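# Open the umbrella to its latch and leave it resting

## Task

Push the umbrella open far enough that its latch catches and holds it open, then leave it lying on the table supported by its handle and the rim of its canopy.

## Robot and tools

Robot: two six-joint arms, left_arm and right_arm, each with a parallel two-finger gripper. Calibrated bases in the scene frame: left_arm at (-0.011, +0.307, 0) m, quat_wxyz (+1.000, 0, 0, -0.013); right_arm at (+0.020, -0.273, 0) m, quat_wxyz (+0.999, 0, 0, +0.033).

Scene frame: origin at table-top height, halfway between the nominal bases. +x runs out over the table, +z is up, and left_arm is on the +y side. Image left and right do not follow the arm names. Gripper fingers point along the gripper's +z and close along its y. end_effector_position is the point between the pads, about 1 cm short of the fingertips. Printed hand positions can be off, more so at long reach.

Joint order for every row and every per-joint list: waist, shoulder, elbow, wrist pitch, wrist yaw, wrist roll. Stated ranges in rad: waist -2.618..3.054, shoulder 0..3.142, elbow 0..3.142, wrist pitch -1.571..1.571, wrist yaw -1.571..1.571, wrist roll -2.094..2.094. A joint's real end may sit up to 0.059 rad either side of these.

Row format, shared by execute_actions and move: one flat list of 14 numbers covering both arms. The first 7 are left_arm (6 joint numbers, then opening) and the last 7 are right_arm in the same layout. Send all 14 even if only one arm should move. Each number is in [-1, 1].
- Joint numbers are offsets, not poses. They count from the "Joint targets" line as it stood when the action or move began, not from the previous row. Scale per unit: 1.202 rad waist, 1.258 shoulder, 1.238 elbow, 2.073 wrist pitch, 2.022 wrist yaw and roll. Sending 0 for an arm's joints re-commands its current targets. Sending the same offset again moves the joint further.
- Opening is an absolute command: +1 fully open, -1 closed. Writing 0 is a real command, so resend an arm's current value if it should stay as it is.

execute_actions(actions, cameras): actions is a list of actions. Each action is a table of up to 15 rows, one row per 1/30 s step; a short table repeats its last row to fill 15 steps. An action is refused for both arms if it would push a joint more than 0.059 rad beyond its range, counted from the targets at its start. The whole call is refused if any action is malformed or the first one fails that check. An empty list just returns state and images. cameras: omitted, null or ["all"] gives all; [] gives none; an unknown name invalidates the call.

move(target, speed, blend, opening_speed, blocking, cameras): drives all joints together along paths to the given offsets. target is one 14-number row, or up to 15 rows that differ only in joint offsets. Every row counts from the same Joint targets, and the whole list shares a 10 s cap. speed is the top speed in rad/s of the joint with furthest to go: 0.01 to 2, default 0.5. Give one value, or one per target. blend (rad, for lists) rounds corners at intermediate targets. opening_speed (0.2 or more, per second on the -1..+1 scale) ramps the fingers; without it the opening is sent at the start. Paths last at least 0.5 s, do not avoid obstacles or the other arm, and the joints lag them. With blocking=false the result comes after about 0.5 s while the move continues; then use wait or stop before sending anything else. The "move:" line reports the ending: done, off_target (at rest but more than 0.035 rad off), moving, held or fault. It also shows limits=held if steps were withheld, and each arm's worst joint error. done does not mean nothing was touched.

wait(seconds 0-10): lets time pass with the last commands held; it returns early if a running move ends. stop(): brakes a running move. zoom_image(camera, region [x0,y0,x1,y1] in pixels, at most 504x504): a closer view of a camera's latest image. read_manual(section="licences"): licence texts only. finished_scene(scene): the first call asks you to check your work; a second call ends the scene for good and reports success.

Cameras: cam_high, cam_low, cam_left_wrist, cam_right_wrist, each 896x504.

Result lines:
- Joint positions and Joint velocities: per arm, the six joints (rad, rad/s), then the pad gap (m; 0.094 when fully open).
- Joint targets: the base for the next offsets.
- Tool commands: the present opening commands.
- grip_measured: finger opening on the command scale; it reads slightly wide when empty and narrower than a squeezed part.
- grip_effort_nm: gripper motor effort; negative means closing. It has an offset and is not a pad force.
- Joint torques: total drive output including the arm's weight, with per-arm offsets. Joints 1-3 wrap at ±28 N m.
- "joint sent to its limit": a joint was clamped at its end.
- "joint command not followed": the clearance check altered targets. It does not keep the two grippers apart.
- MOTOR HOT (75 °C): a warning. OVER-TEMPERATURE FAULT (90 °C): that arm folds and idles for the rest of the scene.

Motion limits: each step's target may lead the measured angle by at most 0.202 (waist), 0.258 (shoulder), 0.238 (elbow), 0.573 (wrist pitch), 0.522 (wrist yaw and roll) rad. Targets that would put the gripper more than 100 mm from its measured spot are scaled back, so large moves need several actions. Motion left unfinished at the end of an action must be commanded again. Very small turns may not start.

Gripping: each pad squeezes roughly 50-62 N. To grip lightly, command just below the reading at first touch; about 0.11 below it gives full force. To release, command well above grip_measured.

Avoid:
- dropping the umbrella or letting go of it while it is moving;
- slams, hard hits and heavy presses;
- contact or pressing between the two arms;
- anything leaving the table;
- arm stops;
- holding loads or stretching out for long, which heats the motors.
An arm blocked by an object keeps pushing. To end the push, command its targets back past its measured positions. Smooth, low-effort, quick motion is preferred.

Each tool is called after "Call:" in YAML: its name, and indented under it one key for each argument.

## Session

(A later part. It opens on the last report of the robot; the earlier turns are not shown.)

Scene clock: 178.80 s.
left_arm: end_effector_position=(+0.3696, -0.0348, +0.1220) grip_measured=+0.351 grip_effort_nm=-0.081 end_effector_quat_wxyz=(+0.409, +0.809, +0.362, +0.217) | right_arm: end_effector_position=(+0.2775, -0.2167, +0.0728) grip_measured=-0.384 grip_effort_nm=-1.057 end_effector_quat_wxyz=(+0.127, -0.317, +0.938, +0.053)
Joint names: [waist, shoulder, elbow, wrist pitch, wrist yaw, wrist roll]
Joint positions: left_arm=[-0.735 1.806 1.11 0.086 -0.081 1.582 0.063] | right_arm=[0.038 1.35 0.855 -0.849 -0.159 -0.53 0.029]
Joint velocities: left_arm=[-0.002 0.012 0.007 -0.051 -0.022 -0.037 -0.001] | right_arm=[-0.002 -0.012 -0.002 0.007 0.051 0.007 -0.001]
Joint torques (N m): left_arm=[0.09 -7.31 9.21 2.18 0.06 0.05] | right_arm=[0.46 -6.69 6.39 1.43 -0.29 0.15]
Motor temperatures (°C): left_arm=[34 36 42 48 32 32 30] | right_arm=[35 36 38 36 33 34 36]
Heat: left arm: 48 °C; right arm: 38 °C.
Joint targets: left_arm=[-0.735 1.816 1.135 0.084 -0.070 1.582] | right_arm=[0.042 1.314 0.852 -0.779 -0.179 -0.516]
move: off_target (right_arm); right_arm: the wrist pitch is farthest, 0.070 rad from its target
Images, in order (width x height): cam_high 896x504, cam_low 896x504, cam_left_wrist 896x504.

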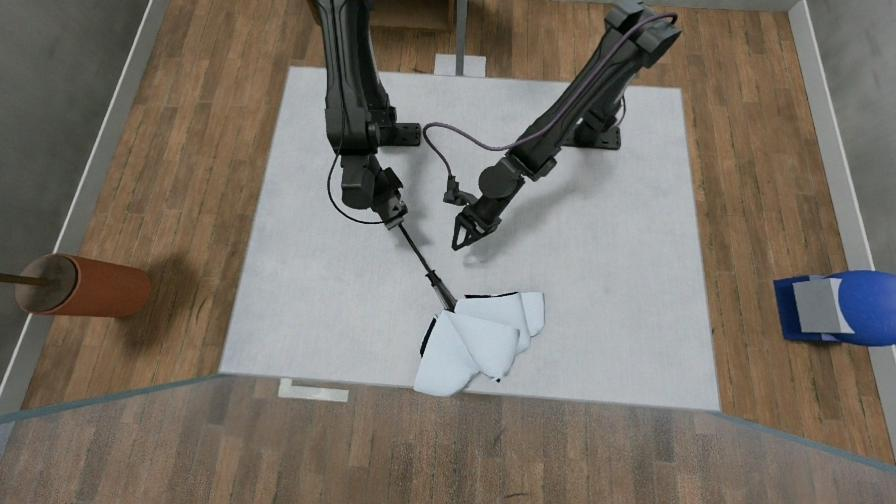

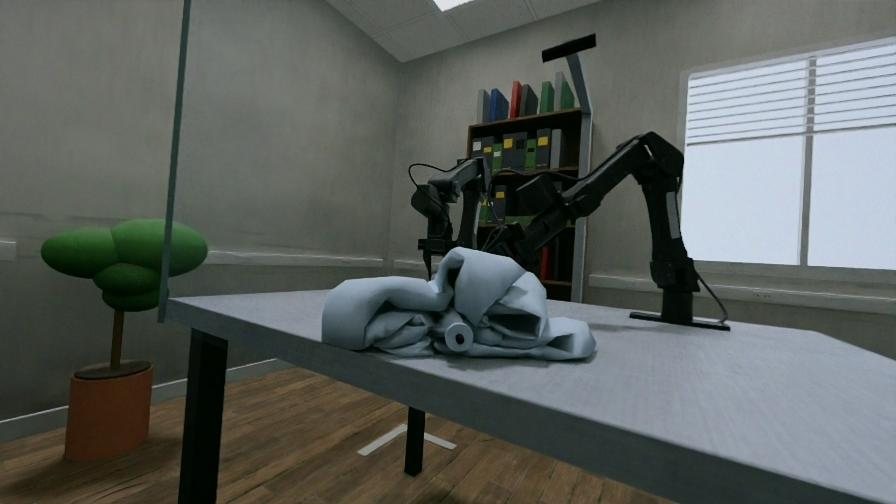

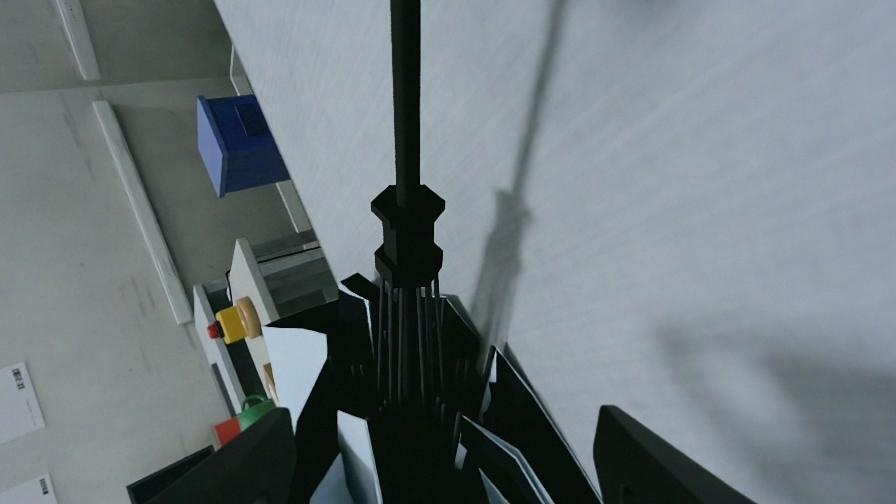

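Call:
zoom_image:
  camera: "cam_high"
  region: [420, 170, 520, 270]

Scaled by 5.040 from the camera's 896x504 image, which has a finer 1280x720 frame.

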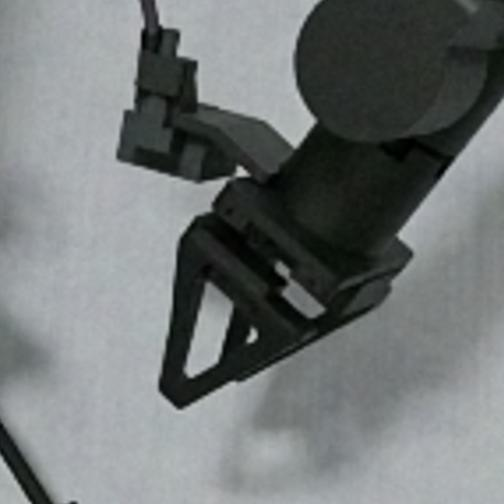

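Call:
move:
  target: [0.0154,0.1876,0.193,-0.0034,0.0094,0.0223,0.35,0,0,0,0,0,0,-0.6]
  speed: 0.4
  cameras: ["cam_high", "cam_left_wrist"]

Call:
zoom_image:
  camera: "cam_left_wrist"
  region: [340, 120, 560, 340]

Scene clock: 229.37 s.
left_arm: end_effector_position=(+0.4150, -0.0727, +0.1080) grip_measured=+0.351 grip_effort_nm=-0.076 end_effector_quat_wxyz=(+0.413, +0.813, +0.344, +0.224) | right_arm: end_effector_position=(+0.2776, -0.2167, +0.0729) grip_measured=-0.384 grip_effort_nm=-1.062 end_effector_quat_wxyz=(+0.127, -0.317, +0.938, +0.053)
Joint names: [waist, shoulder, elbow, wrist pitch, wrist yaw, wrist roll]
Joint positions: left_arm=[-0.723 2.029 1.346 0.089 -0.062 1.627 0.063] | right_arm=[0.038 1.35 0.855 -0.848 -0.159 -0.529 0.029]
Joint velocities: left_arm=[-0.002 -0.022 -0.007 -0.007 0.051 -0.007 -0.001] | right_arm=[-0.017 -0.007 0.002 0.037 -0.022 0.051 -0.001]
Joint torques (N m): left_arm=[0.58 -8.2 9.52 2.08 0.08 0.03] | right_arm=[0.49 -6.75 6.41 1.42 -0.31 0.15]
Motor temperatures (°C): left_arm=[34 37 42 48 32 32 30] | right_arm=[35 37 37 37 33 34 37]
Heat: left arm: 48 °C; right arm: 37 °C.
Joint targets: left_arm=[-0.716 2.052 1.374 0.077 -0.051 1.627] | right_arm=[0.042 1.314 0.852 -0.779 -0.179 -0.516]
move: off_target (right_arm); right_arm: the wrist pitch is farthest, 0.069 rad from its target
Images, in order (width x height): cam_high 896x504, cam_left_wrist 896x504.

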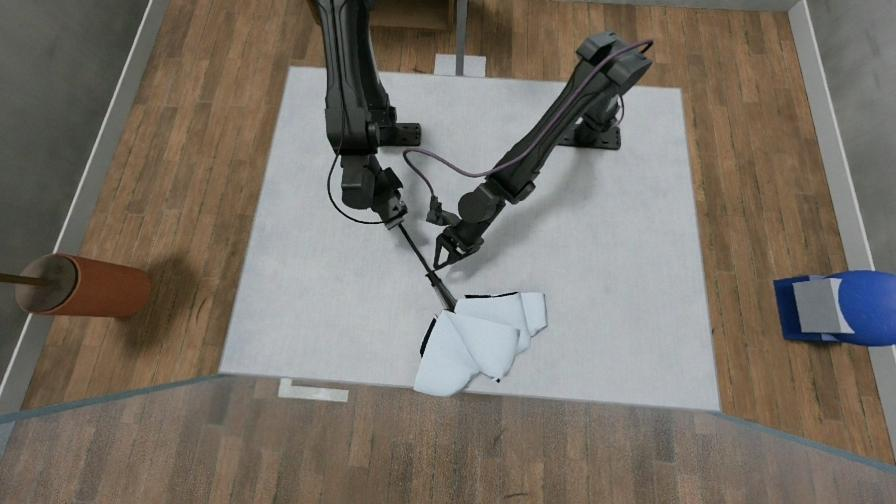

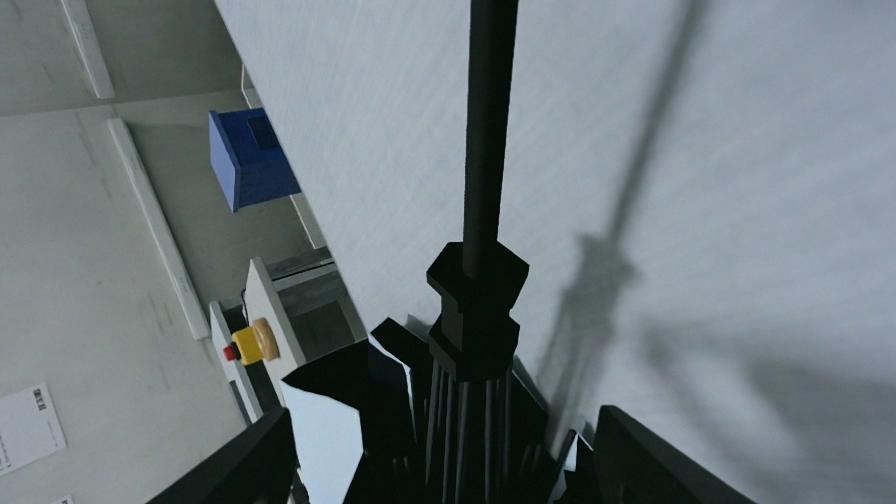

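Scaled by 2.291 from the camera's 896x504 image, which has a finer 1280x720 frame.

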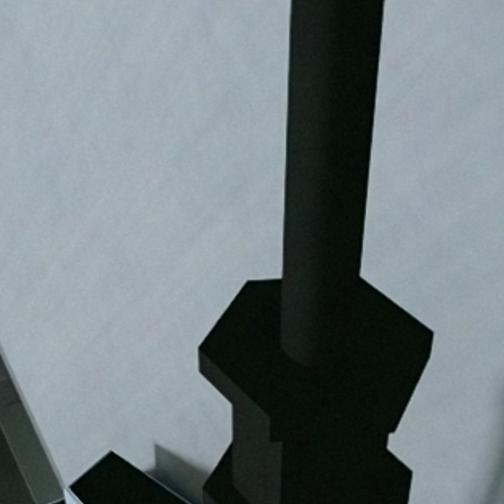

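Call:
zoom_image:
  camera: "cam_high"
  region: [400, 220, 480, 310]

Scaled by 5.600 from the camera's 896x504 image, which has a finer 1280x720 frame.

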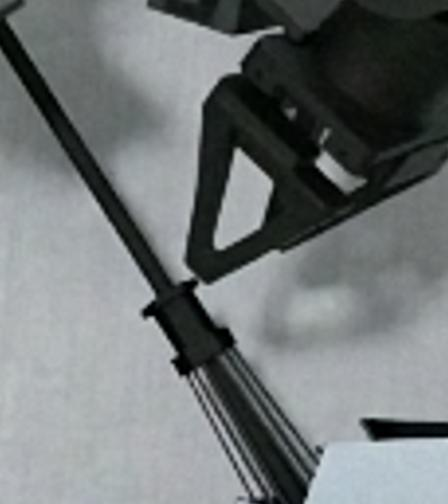

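Call:
move:
  target: [0.0166,0.1312,0.0953,0.0232,0.0079,0.005,0.35,0,0,0,0,0,0,-0.6]
  speed: 0.3
  cameras: ["cam_high", "cam_left_wrist"]

Call:
zoom_image:
  camera: "cam_left_wrist"
  region: [330, 180, 600, 450]

Scene clock: 261.73 s.
left_arm: end_effector_position=(+0.4436, -0.0865, +0.0737) grip_measured=+0.351 grip_effort_nm=-0.066 end_effector_quat_wxyz=(+0.409, +0.815, +0.345, +0.223) | right_arm: end_effector_position=(+0.2777, -0.2168, +0.0729) grip_measured=-0.384 grip_effort_nm=-1.057 end_effector_quat_wxyz=(+0.128, -0.317, +0.938, +0.053)
Joint names: [waist, shoulder, elbow, wrist pitch, wrist yaw, wrist roll]
Joint positions: left_arm=[-0.703 2.193 1.463 0.127 -0.047 1.637 0.063] | right_arm=[0.038 1.35 0.855 -0.848 -0.159 -0.529 0.029]
Joint velocities: left_arm=[-0.017 -0.002 -0.007 0.081 -0.022 0.022 0] | right_arm=[0.017 -0.032 -0.012 -0.007 0.037 0.022 0]
Joint torques (N m): left_arm=[0.59 -9.13 9.47 2.18 0.08 0.03] | right_arm=[0.44 -6.72 6.41 1.42 -0.31 0.15]
Motor temperatures (°C): left_arm=[34 38 42 47 32 32 30] | right_arm=[35 37 37 38 33 34 37]
Heat: left arm: 47 °C; right arm: 38 °C.
Joint targets: left_arm=[-0.696 2.217 1.493 0.126 -0.035 1.637] | right_arm=[0.042 1.314 0.852 -0.779 -0.178 -0.516]
move: off_target (right_arm); right_arm: the wrist pitch is farthest, 0.069 rad from its target
Images, in order (width x height): cam_high 896x504, cam_left_wrist 896x504.

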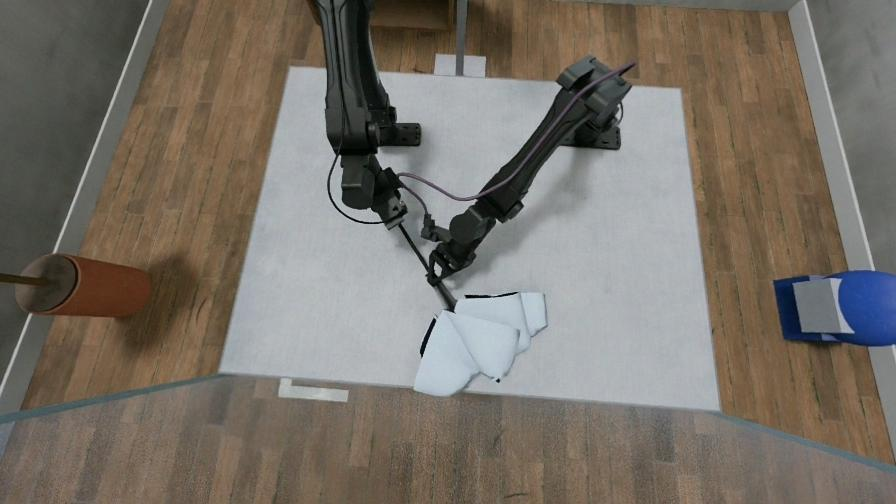

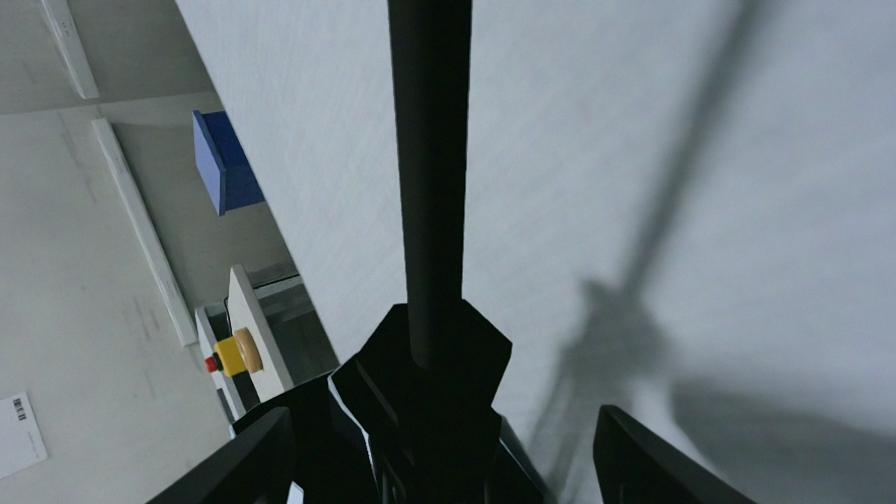

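Scaled by 1.867 from the camera's 896x504 image, which has a finer 1280x720 frame.

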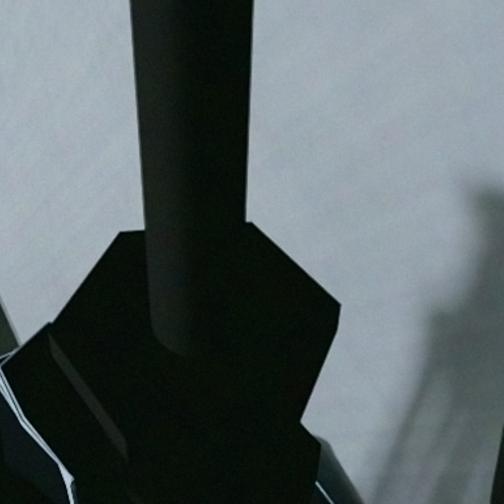

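Call:
move:
  target: [-0.0175,0.0525,0.0622,-0.0087,-0.005,-0.0025,0.35,0,0,0,0,0,0,-0.6]
  speed: 0.2
  cameras: ["cam_high", "cam_left_wrist", "cam_right_wrist"]

Call:
zoom_image:
  camera: "cam_left_wrist"
  region: [270, 200, 620, 504]

Call:
zoom_image:
  camera: "cam_high"
  region: [400, 220, 480, 310]

Scene clock: 274.60 s.
left_arm: end_effector_position=(+0.4537, -0.1010, +0.0704) grip_measured=+0.351 grip_effort_nm=-0.085 end_effector_quat_wxyz=(+0.416, +0.813, +0.341, +0.224) | right_arm: end_effector_position=(+0.2777, -0.2168, +0.0729) grip_measured=-0.384 grip_effort_nm=-1.057 end_effector_quat_wxyz=(+0.128, -0.317, +0.938, +0.053)
Joint names: [waist, shoulder, elbow, wrist pitch, wrist yaw, wrist roll]
Joint positions: left_arm=[-0.709 2.255 1.541 0.127 -0.046 1.637 0.063] | right_arm=[0.038 1.35 0.855 -0.848 -0.159 -0.529 0.029]
Joint velocities: left_arm=[0.012 -0.012 -0.007 -0.022 0.037 0.066 0] | right_arm=[0.017 0.007 -0.012 -0.007 0.022 0.022 0]
Joint torques (N m): left_arm=[-0.65 -9.29 9.35 1.99 -0.03 -0.01] | right_arm=[0.44 -6.71 6.38 1.42 -0.31 0.14]
Motor temperatures (°C): left_arm=[34 39 42 48 32 32 30] | right_arm=[35 37 37 38 33 34 37]
Heat: left arm: 48 °C; right arm: 38 °C.
Joint targets: left_arm=[-0.717 2.284 1.569 0.108 -0.046 1.632] | right_arm=[0.042 1.314 0.852 -0.779 -0.178 -0.516]
move: off_target (right_arm); right_arm: the wrist pitch is farthest, 0.069 rad from its target
Images, in order (width x height): cam_high 896x504, cam_left_wrist 896x504, cam_right_wrist 896x504.

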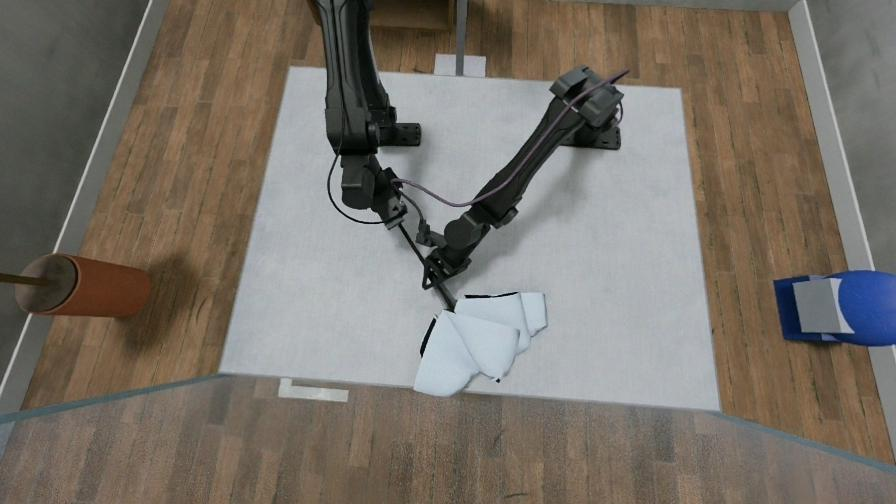

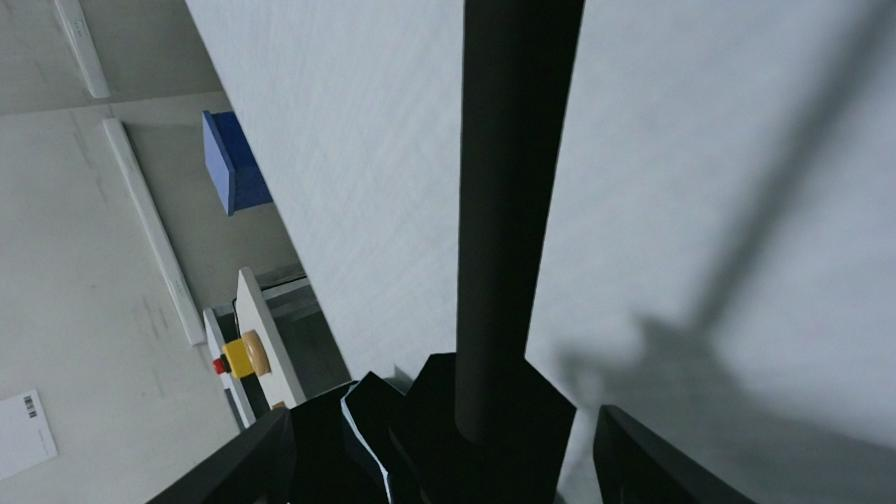

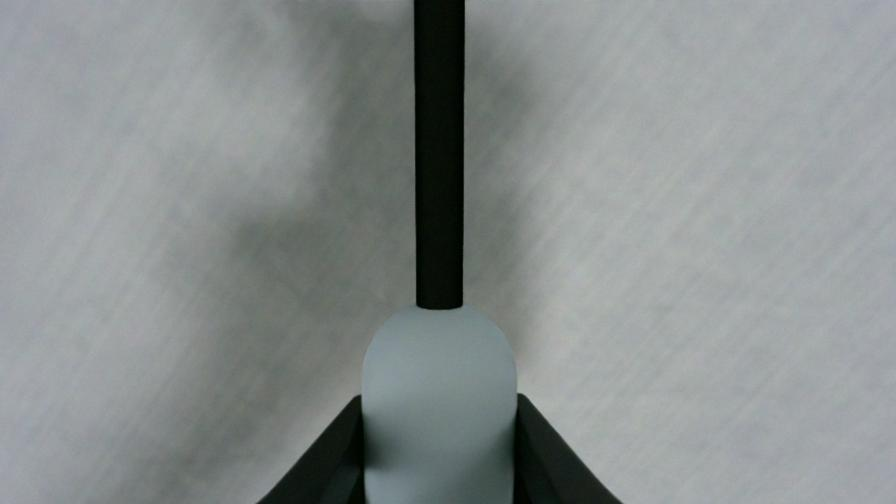

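Scaled by 1.440 from the camera's 896x504 image, which has a finer 1280x720 frame.

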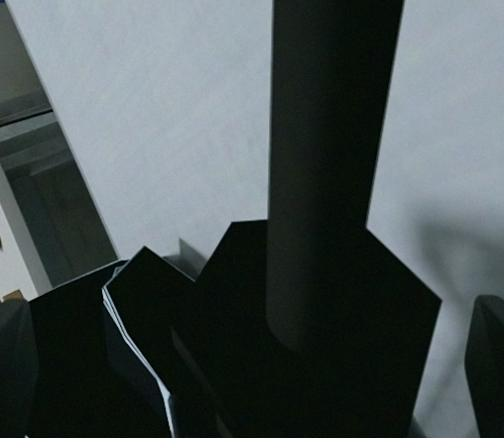

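Scaled by 5.600 from the camera's 896x504 image, which has a finer 1280x720 frame.

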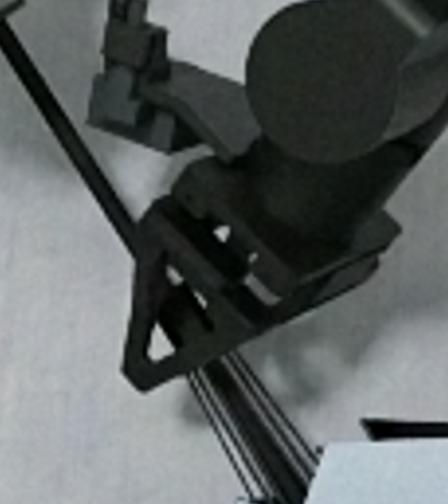

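Call:
move:
  target: [-0.0037,0.0032,0,-0.0048,0,0,0.1,0,0,0,0,0,0,-0.6]
  speed: 0.1
  opening_speed: 0.5
  cameras: ["cam_high", "cam_left_wrist"]

Call:
zoom_image:
  camera: "cam_left_wrist"
  region: [270, 200, 620, 504]

Scene clock: 286.77 s.
left_arm: end_effector_position=(+0.4509, -0.1028, +0.0691) grip_measured=+0.101 grip_effort_nm=-0.076 end_effector_quat_wxyz=(+0.414, +0.815, +0.339, +0.222) | right_arm: end_effector_position=(+0.2777, -0.2168, +0.0729) grip_measured=-0.384 grip_effort_nm=-1.067 end_effector_quat_wxyz=(+0.128, -0.317, +0.938, +0.053)
Joint names: [waist, shoulder, elbow, wrist pitch, wrist yaw, wrist roll]
Joint positions: left_arm=[-0.714 2.255 1.541 0.121 -0.046 1.637 0.052] | right_arm=[0.038 1.35 0.855 -0.848 -0.159 -0.529 0.029]
Joint velocities: left_arm=[-0.012 -0.002 0.007 0.007 -0.037 -0.051 -0.001] | right_arm=[0.007 -0.022 -0.022 -0.037 -0.007 0.081 0]
Joint torques (N m): left_arm=[-0.58 -9.02 9.39 1.98 -0.03 -0.01] | right_arm=[0.47 -6.69 6.39 1.41 -0.3 0.15]
Motor temperatures (°C): left_arm=[34 39 42 48 32 32 30] | right_arm=[35 37 37 38 33 34 37]
Heat: left arm: 48 °C; right arm: 38 °C.
Joint targets: left_arm=[-0.721 2.288 1.569 0.098 -0.046 1.632] | right_arm=[0.042 1.314 0.852 -0.779 -0.178 -0.516]
move: off_target (right_arm); right_arm: the wrist pitch is farthest, 0.069 rad from its target
Images, in order (width x height): cam_high 896x504, cam_left_wrist 896x504.

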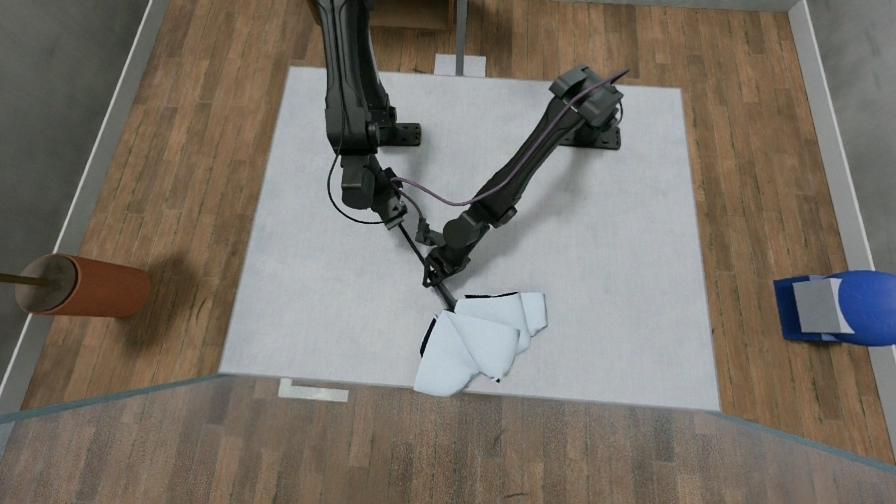

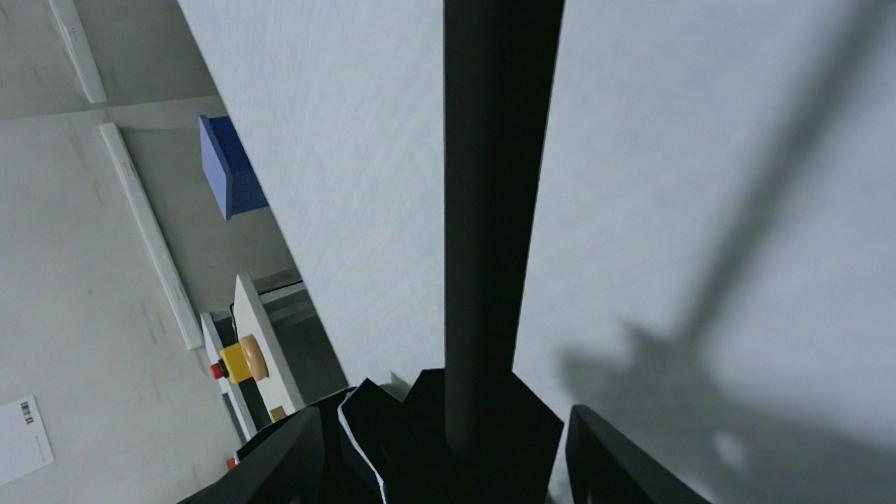

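Scaled by 1.440 from the camera's 896x504 image, which has a finer 1280x720 frame.

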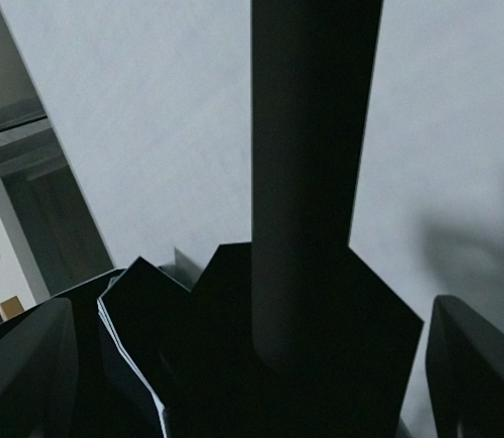

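Call:
move:
  target: [0,0,0,0,0,0,-0.45,0,0,0,0,0,0,-0.6]
  speed: 0.3
  opening_speed: 0.6
  cameras: ["cam_high", "cam_left_wrist"]

Scene clock: 289.90 s.
left_arm: end_effector_position=(+0.4501, -0.1021, +0.0658) grip_measured=-0.445 grip_effort_nm=-0.589 end_effector_quat_wxyz=(+0.410, +0.817, +0.340, +0.220) | right_arm: end_effector_position=(+0.2781, -0.2171, +0.0729) grip_measured=-0.384 grip_effort_nm=-1.053 end_effector_quat_wxyz=(+0.128, -0.316, +0.939, +0.052)
Joint names: [waist, shoulder, elbow, wrist pitch, wrist yaw, wrist roll]
Joint positions: left_arm=[-0.714 2.259 1.541 0.115 -0.046 1.637 0.026] | right_arm=[0.038 1.35 0.855 -0.846 -0.157 -0.528 0.029]
Joint velocities: left_arm=[-0.007 -0.002 0.007 -0.007 0.007 -0.022 0.002] | right_arm=[0.012 0.002 -0.017 -0.066 0.007 -0.007 -0.001]
Joint torques (N m): left_arm=[-0.58 -9.26 9.36 2.01 -0.03 -0.02] | right_arm=[0.44 -6.74 6.38 1.39 -0.32 0.12]
Motor temperatures (°C): left_arm=[34 39 42 48 32 32 30] | right_arm=[35 37 37 38 33 34 37]
Heat: left arm: 48 °C; right arm: 38 °C.
Joint targets: left_arm=[-0.721 2.288 1.569 0.098 -0.045 1.632] | right_arm=[0.042 1.314 0.852 -0.779 -0.178 -0.516]
move: off_target (right_arm); right_arm: the wrist pitch is farthest, 0.067 rad from its target
Images, in order (width x height): cam_high 896x504, cam_left_wrist 896x504.

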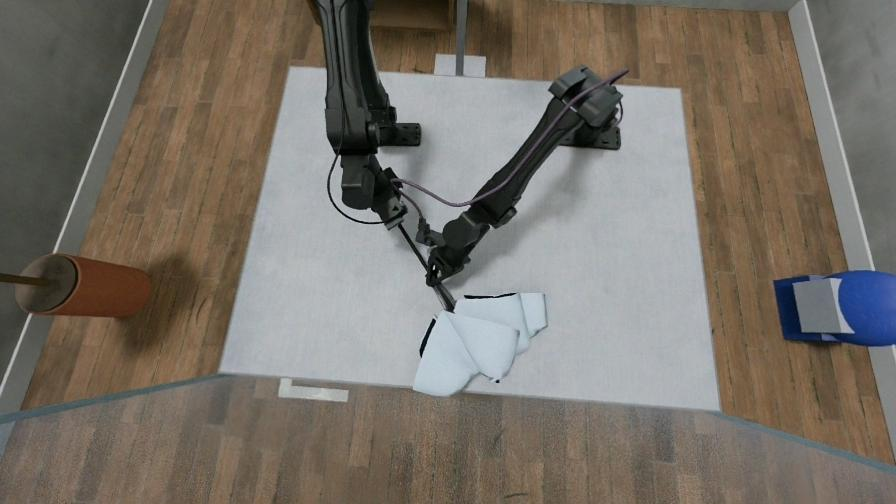

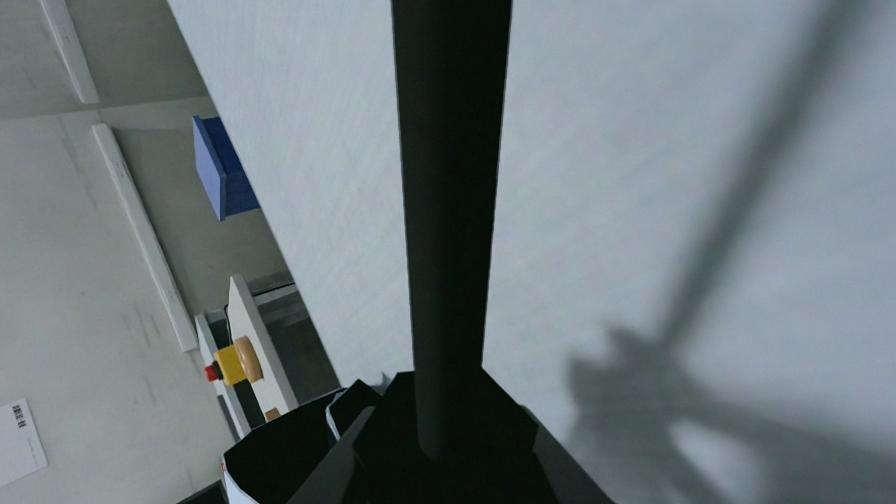

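Call:
move:
  target: [0,0,0,0,0,0,-0.65,0,0,0,0,0,0,-0.6]
  speed: 0.3
  opening_speed: 0.5
  cameras: ["cam_high", "cam_left_wrist", "cam_low"]

Call:
zoom_image:
  camera: "cam_left_wrist"
  region: [270, 200, 620, 504]

Call:
zoom_image:
  camera: "cam_high"
  region: [400, 220, 480, 310]

Scene clock: 292.60 s.
left_arm: end_effector_position=(+0.4501, -0.1021, +0.0658) grip_measured=-0.457 grip_effort_nm=-1.038 end_effector_quat_wxyz=(+0.410, +0.817, +0.340, +0.220) | right_arm: end_effector_position=(+0.2782, -0.2170, +0.0729) grip_measured=-0.384 grip_effort_nm=-1.062 end_effector_quat_wxyz=(+0.128, -0.316, +0.938, +0.052)
Joint names: [waist, shoulder, elbow, wrist pitch, wrist yaw, wrist roll]
Joint positions: left_arm=[-0.714 2.259 1.541 0.115 -0.046 1.637 0.026] | right_arm=[0.038 1.35 0.855 -0.846 -0.157 -0.528 0.029]
Joint velocities: left_arm=[0.007 0.007 -0.012 -0.066 -0.007 0.007 -0.001] | right_arm=[-0.002 0.012 -0.017 -0.007 0.037 -0.037 0]
Joint torques (N m): left_arm=[-0.58 -9.26 9.37 2.01 -0.02 -0.01] | right_arm=[0.46 -6.71 6.42 1.4 -0.33 0.12]
Motor temperatures (°C): left_arm=[34 39 42 48 32 32 30] | right_arm=[35 37 37 38 33 34 37]
Heat: left arm: 48 °C; right arm: 38 °C.
Joint targets: left_arm=[-0.721 2.288 1.569 0.098 -0.045 1.632] | right_arm=[0.042 1.314 0.852 -0.779 -0.179 -0.516]
move: off_target (right_arm); right_arm: the wrist pitch is farthest, 0.067 rad from its target
Images, in order (width x height): cam_high 896x504, cam_low 896x504, cam_left_wrist 896x504.

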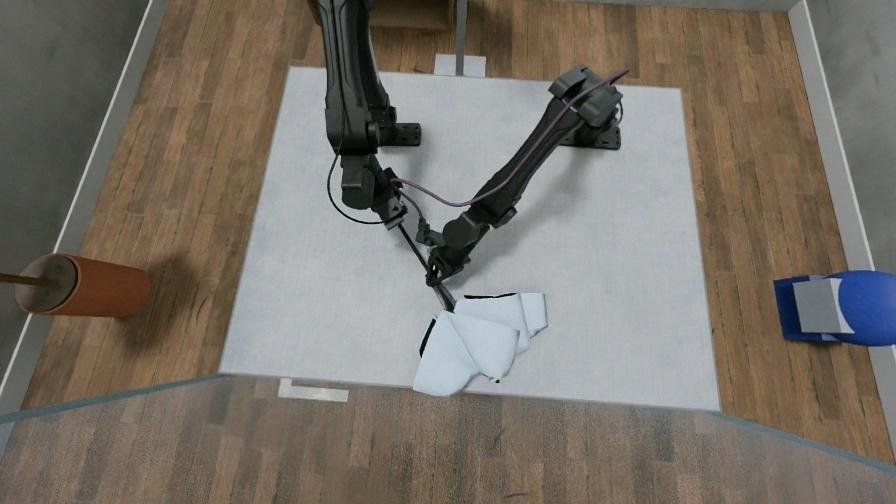

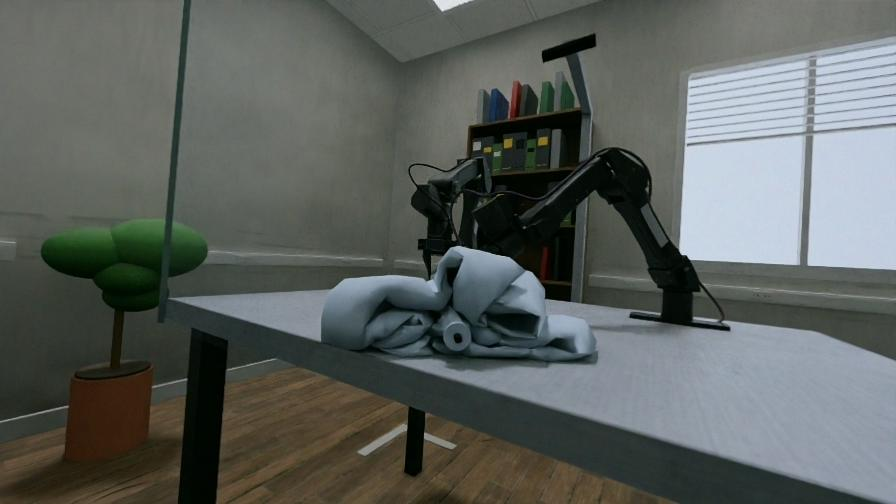

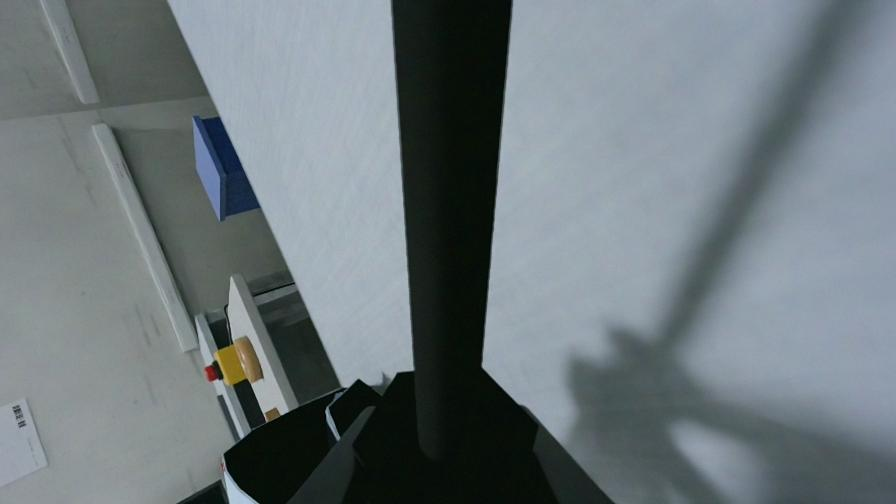

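Scaled by 1.440 from the camera's 896x504 image, which has a finer 1280x720 frame.

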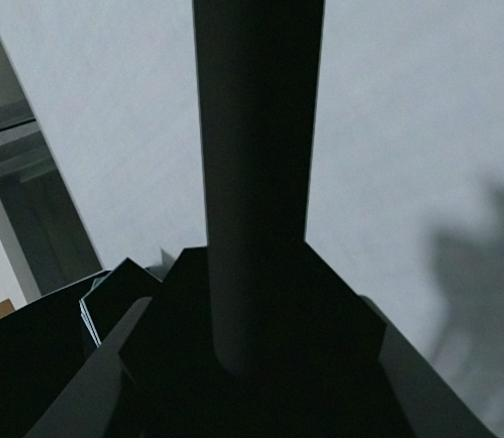

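Scaled by 5.600 from the camera's 896x504 image, which has a finer 1280x720 frame.

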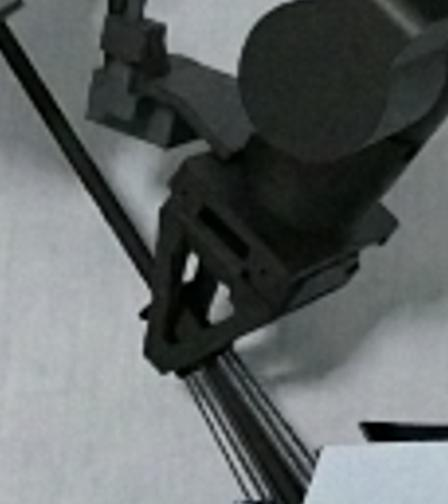

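Call:
move:
  target: [-0.0333,-0.1288,0.0089,-0.0531,-0.0549,0.0158,-0.65,-0.0441,-0.0946,0.0565,-0.0839,-0.0287,-0.0396,-0.6]
  speed: 0.15
  cameras: ["cam_high", "cam_low", "cam_left_wrist"]

Scene clock: 359.33 s.
left_arm: end_effector_position=(+0.4366, -0.1017, +0.1088) grip_measured=-0.457 grip_effort_nm=-1.033 end_effector_quat_wxyz=(+0.395, +0.817, +0.335, +0.253) | right_arm: end_effector_position=(+0.2618, -0.2218, +0.1044) grip_measured=-0.384 grip_effort_nm=-1.067 end_effector_quat_wxyz=(+0.151, -0.321, +0.933, +0.063)
Joint names: [waist, shoulder, elbow, wrist pitch, wrist yaw, wrist roll]
Joint positions: left_arm=[-0.757 2.158 1.553 0.004 -0.142 1.655 0.026] | right_arm=[-0.005 1.223 0.88 -0.965 -0.2 -0.576 0.029]
Joint velocities: left_arm=[-0.007 -0.017 -0.007 -0.022 0.007 0.037 0.001] | right_arm=[-0.007 0.007 0.007 0.007 -0.022 -0.022 0]
Joint torques (N m): left_arm=[-0.38 -13.38 9.59 2.02 -0.21 0.15] | right_arm=[-0.55 -5.16 10.66 0.95 -0.53 -0.18]
Motor temperatures (°C): left_arm=[34 39 43 46 32 31 32] | right_arm=[35 37 37 38 33 34 37]
Heat: left arm: 46 °C; right arm: 38 °C.
Joint targets: left_arm=[-0.762 2.126 1.580 -0.012 -0.157 1.664] | right_arm=[-0.011 1.195 0.922 -0.953 -0.237 -0.596]
move: off_target (right_arm); right_arm: the elbow is farthest, 0.042 rad from its target
Images, in order (width x height): cam_high 896x504, cam_low 896x504, cam_left_wrist 896x504.

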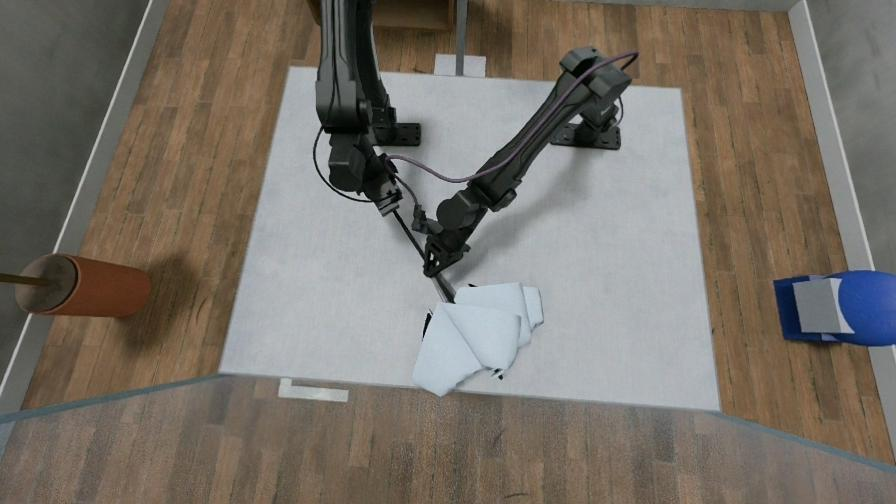

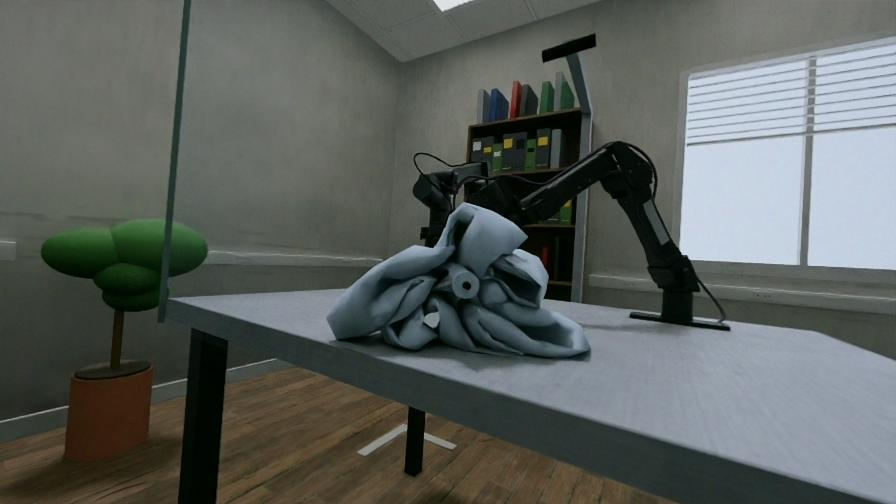

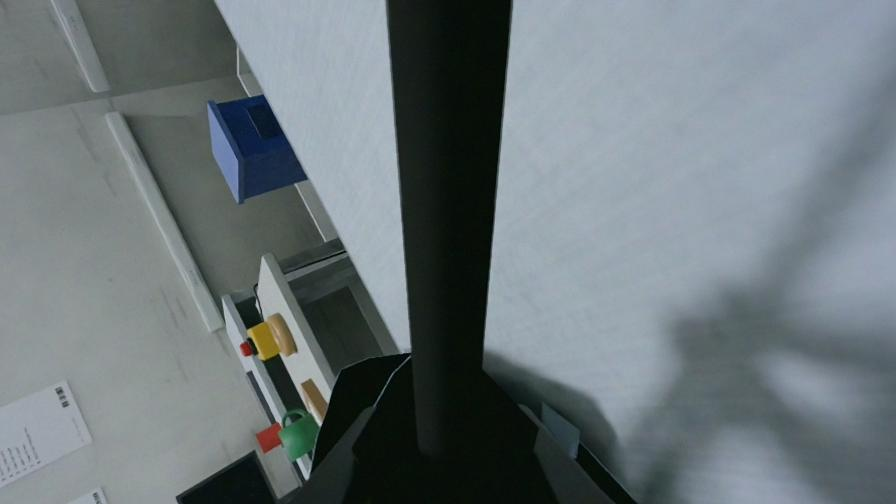

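Call:
move:
  target:
    - [-0.0349,-0.0811,0.0412,-0.0627,-0.0529,0.0168,-0.65,-0.0516,-0.0668,0.0493,-0.0381,-0.0440,-0.0401,-0.6]
    - [-0.0765,-0.1272,0.1179,-0.1331,-0.1063,0.0292,-0.65,-0.1140,-0.1169,0.1090,-0.0897,-0.0865,-0.0811,-0.6]
  speed: 0.18
  blend: 0.03
  cameras: ["cam_high", "cam_low", "cam_left_wrist"]

Scene clock: 365.87 s.
left_arm: end_effector_position=(+0.4104, -0.0975, +0.2145) grip_measured=-0.457 grip_effort_nm=-1.038 end_effector_quat_wxyz=(+0.366, +0.808, +0.318, +0.335) | right_arm: end_effector_position=(+0.2485, -0.2262, +0.1743) grip_measured=-0.384 grip_effort_nm=-1.057 end_effector_quat_wxyz=(+0.230, -0.345, +0.905, +0.094)
Joint names: [waist, shoulder, elbow, wrist pitch, wrist yaw, wrist roll]
Joint positions: left_arm=[-0.847 1.998 1.695 -0.271 -0.357 1.716 0.026] | right_arm=[-0.143 1.071 1.014 -1.158 -0.362 -0.739 0.029]
Joint velocities: left_arm=[-0.027 0.007 -0.002 -0.051 0.022 -0.051 0] | right_arm=[0.002 0.012 0.022 0.022 0.007 -0.022 0.001]
Joint torques (N m): left_arm=[-0.53 -12.51 10.25 2.01 -0.29 0.13] | right_arm=[-0.5 -3.7 10.71 1.16 -0.75 -0.18]
Motor temperatures (°C): left_arm=[34 40 43 46 32 31 32] | right_arm=[35 37 37 38 33 34 37]
Heat: left arm: 46 °C; right arm: 38 °C.
Joint targets: left_arm=[-0.854 1.966 1.727 -0.288 -0.371 1.723] | right_arm=[-0.148 1.048 1.057 -1.139 -0.411 -0.760]
move: off_target (right_arm); right_arm: the wrist yaw is farthest, 0.050 rad from its target
Images, in order (width x height): cam_high 896x504, cam_low 896x504, cam_left_wrist 896x504.

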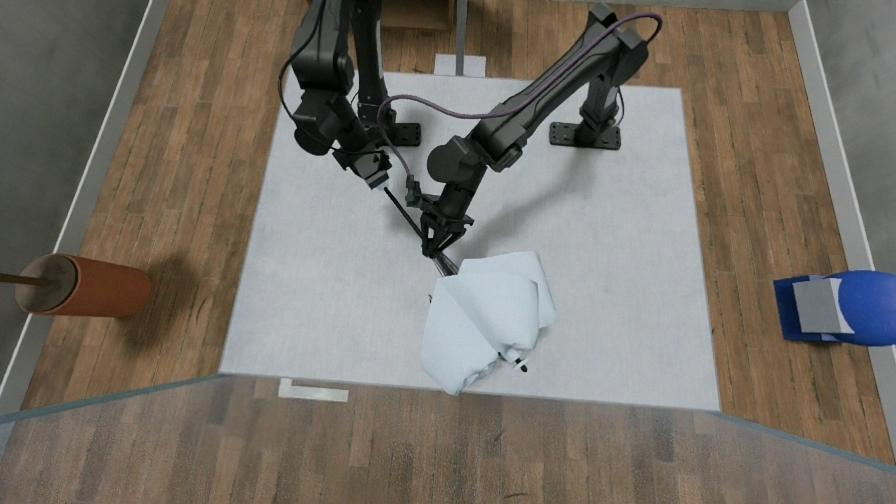

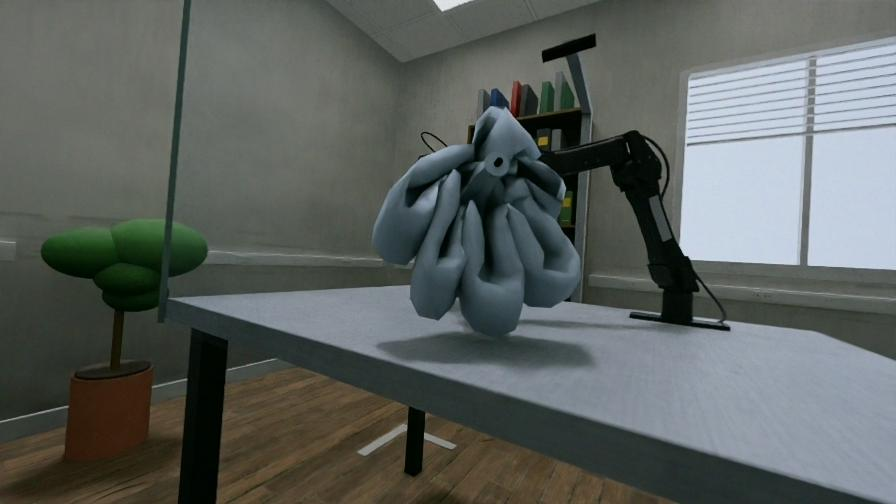

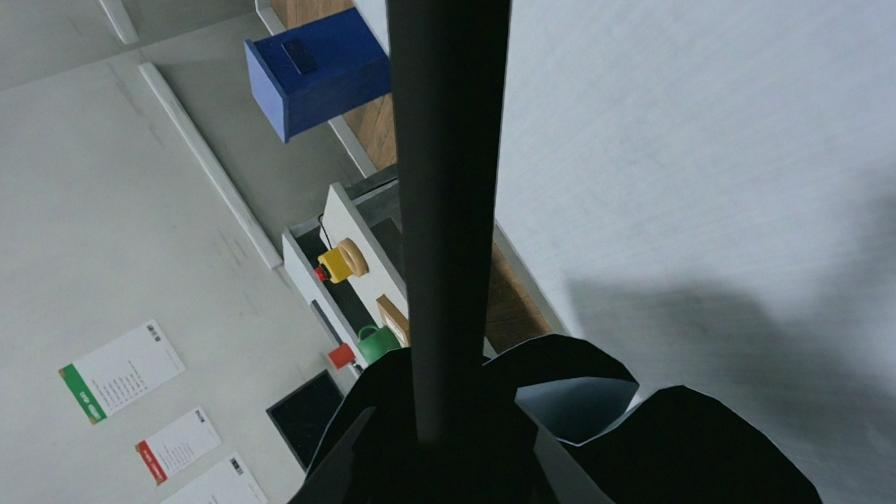

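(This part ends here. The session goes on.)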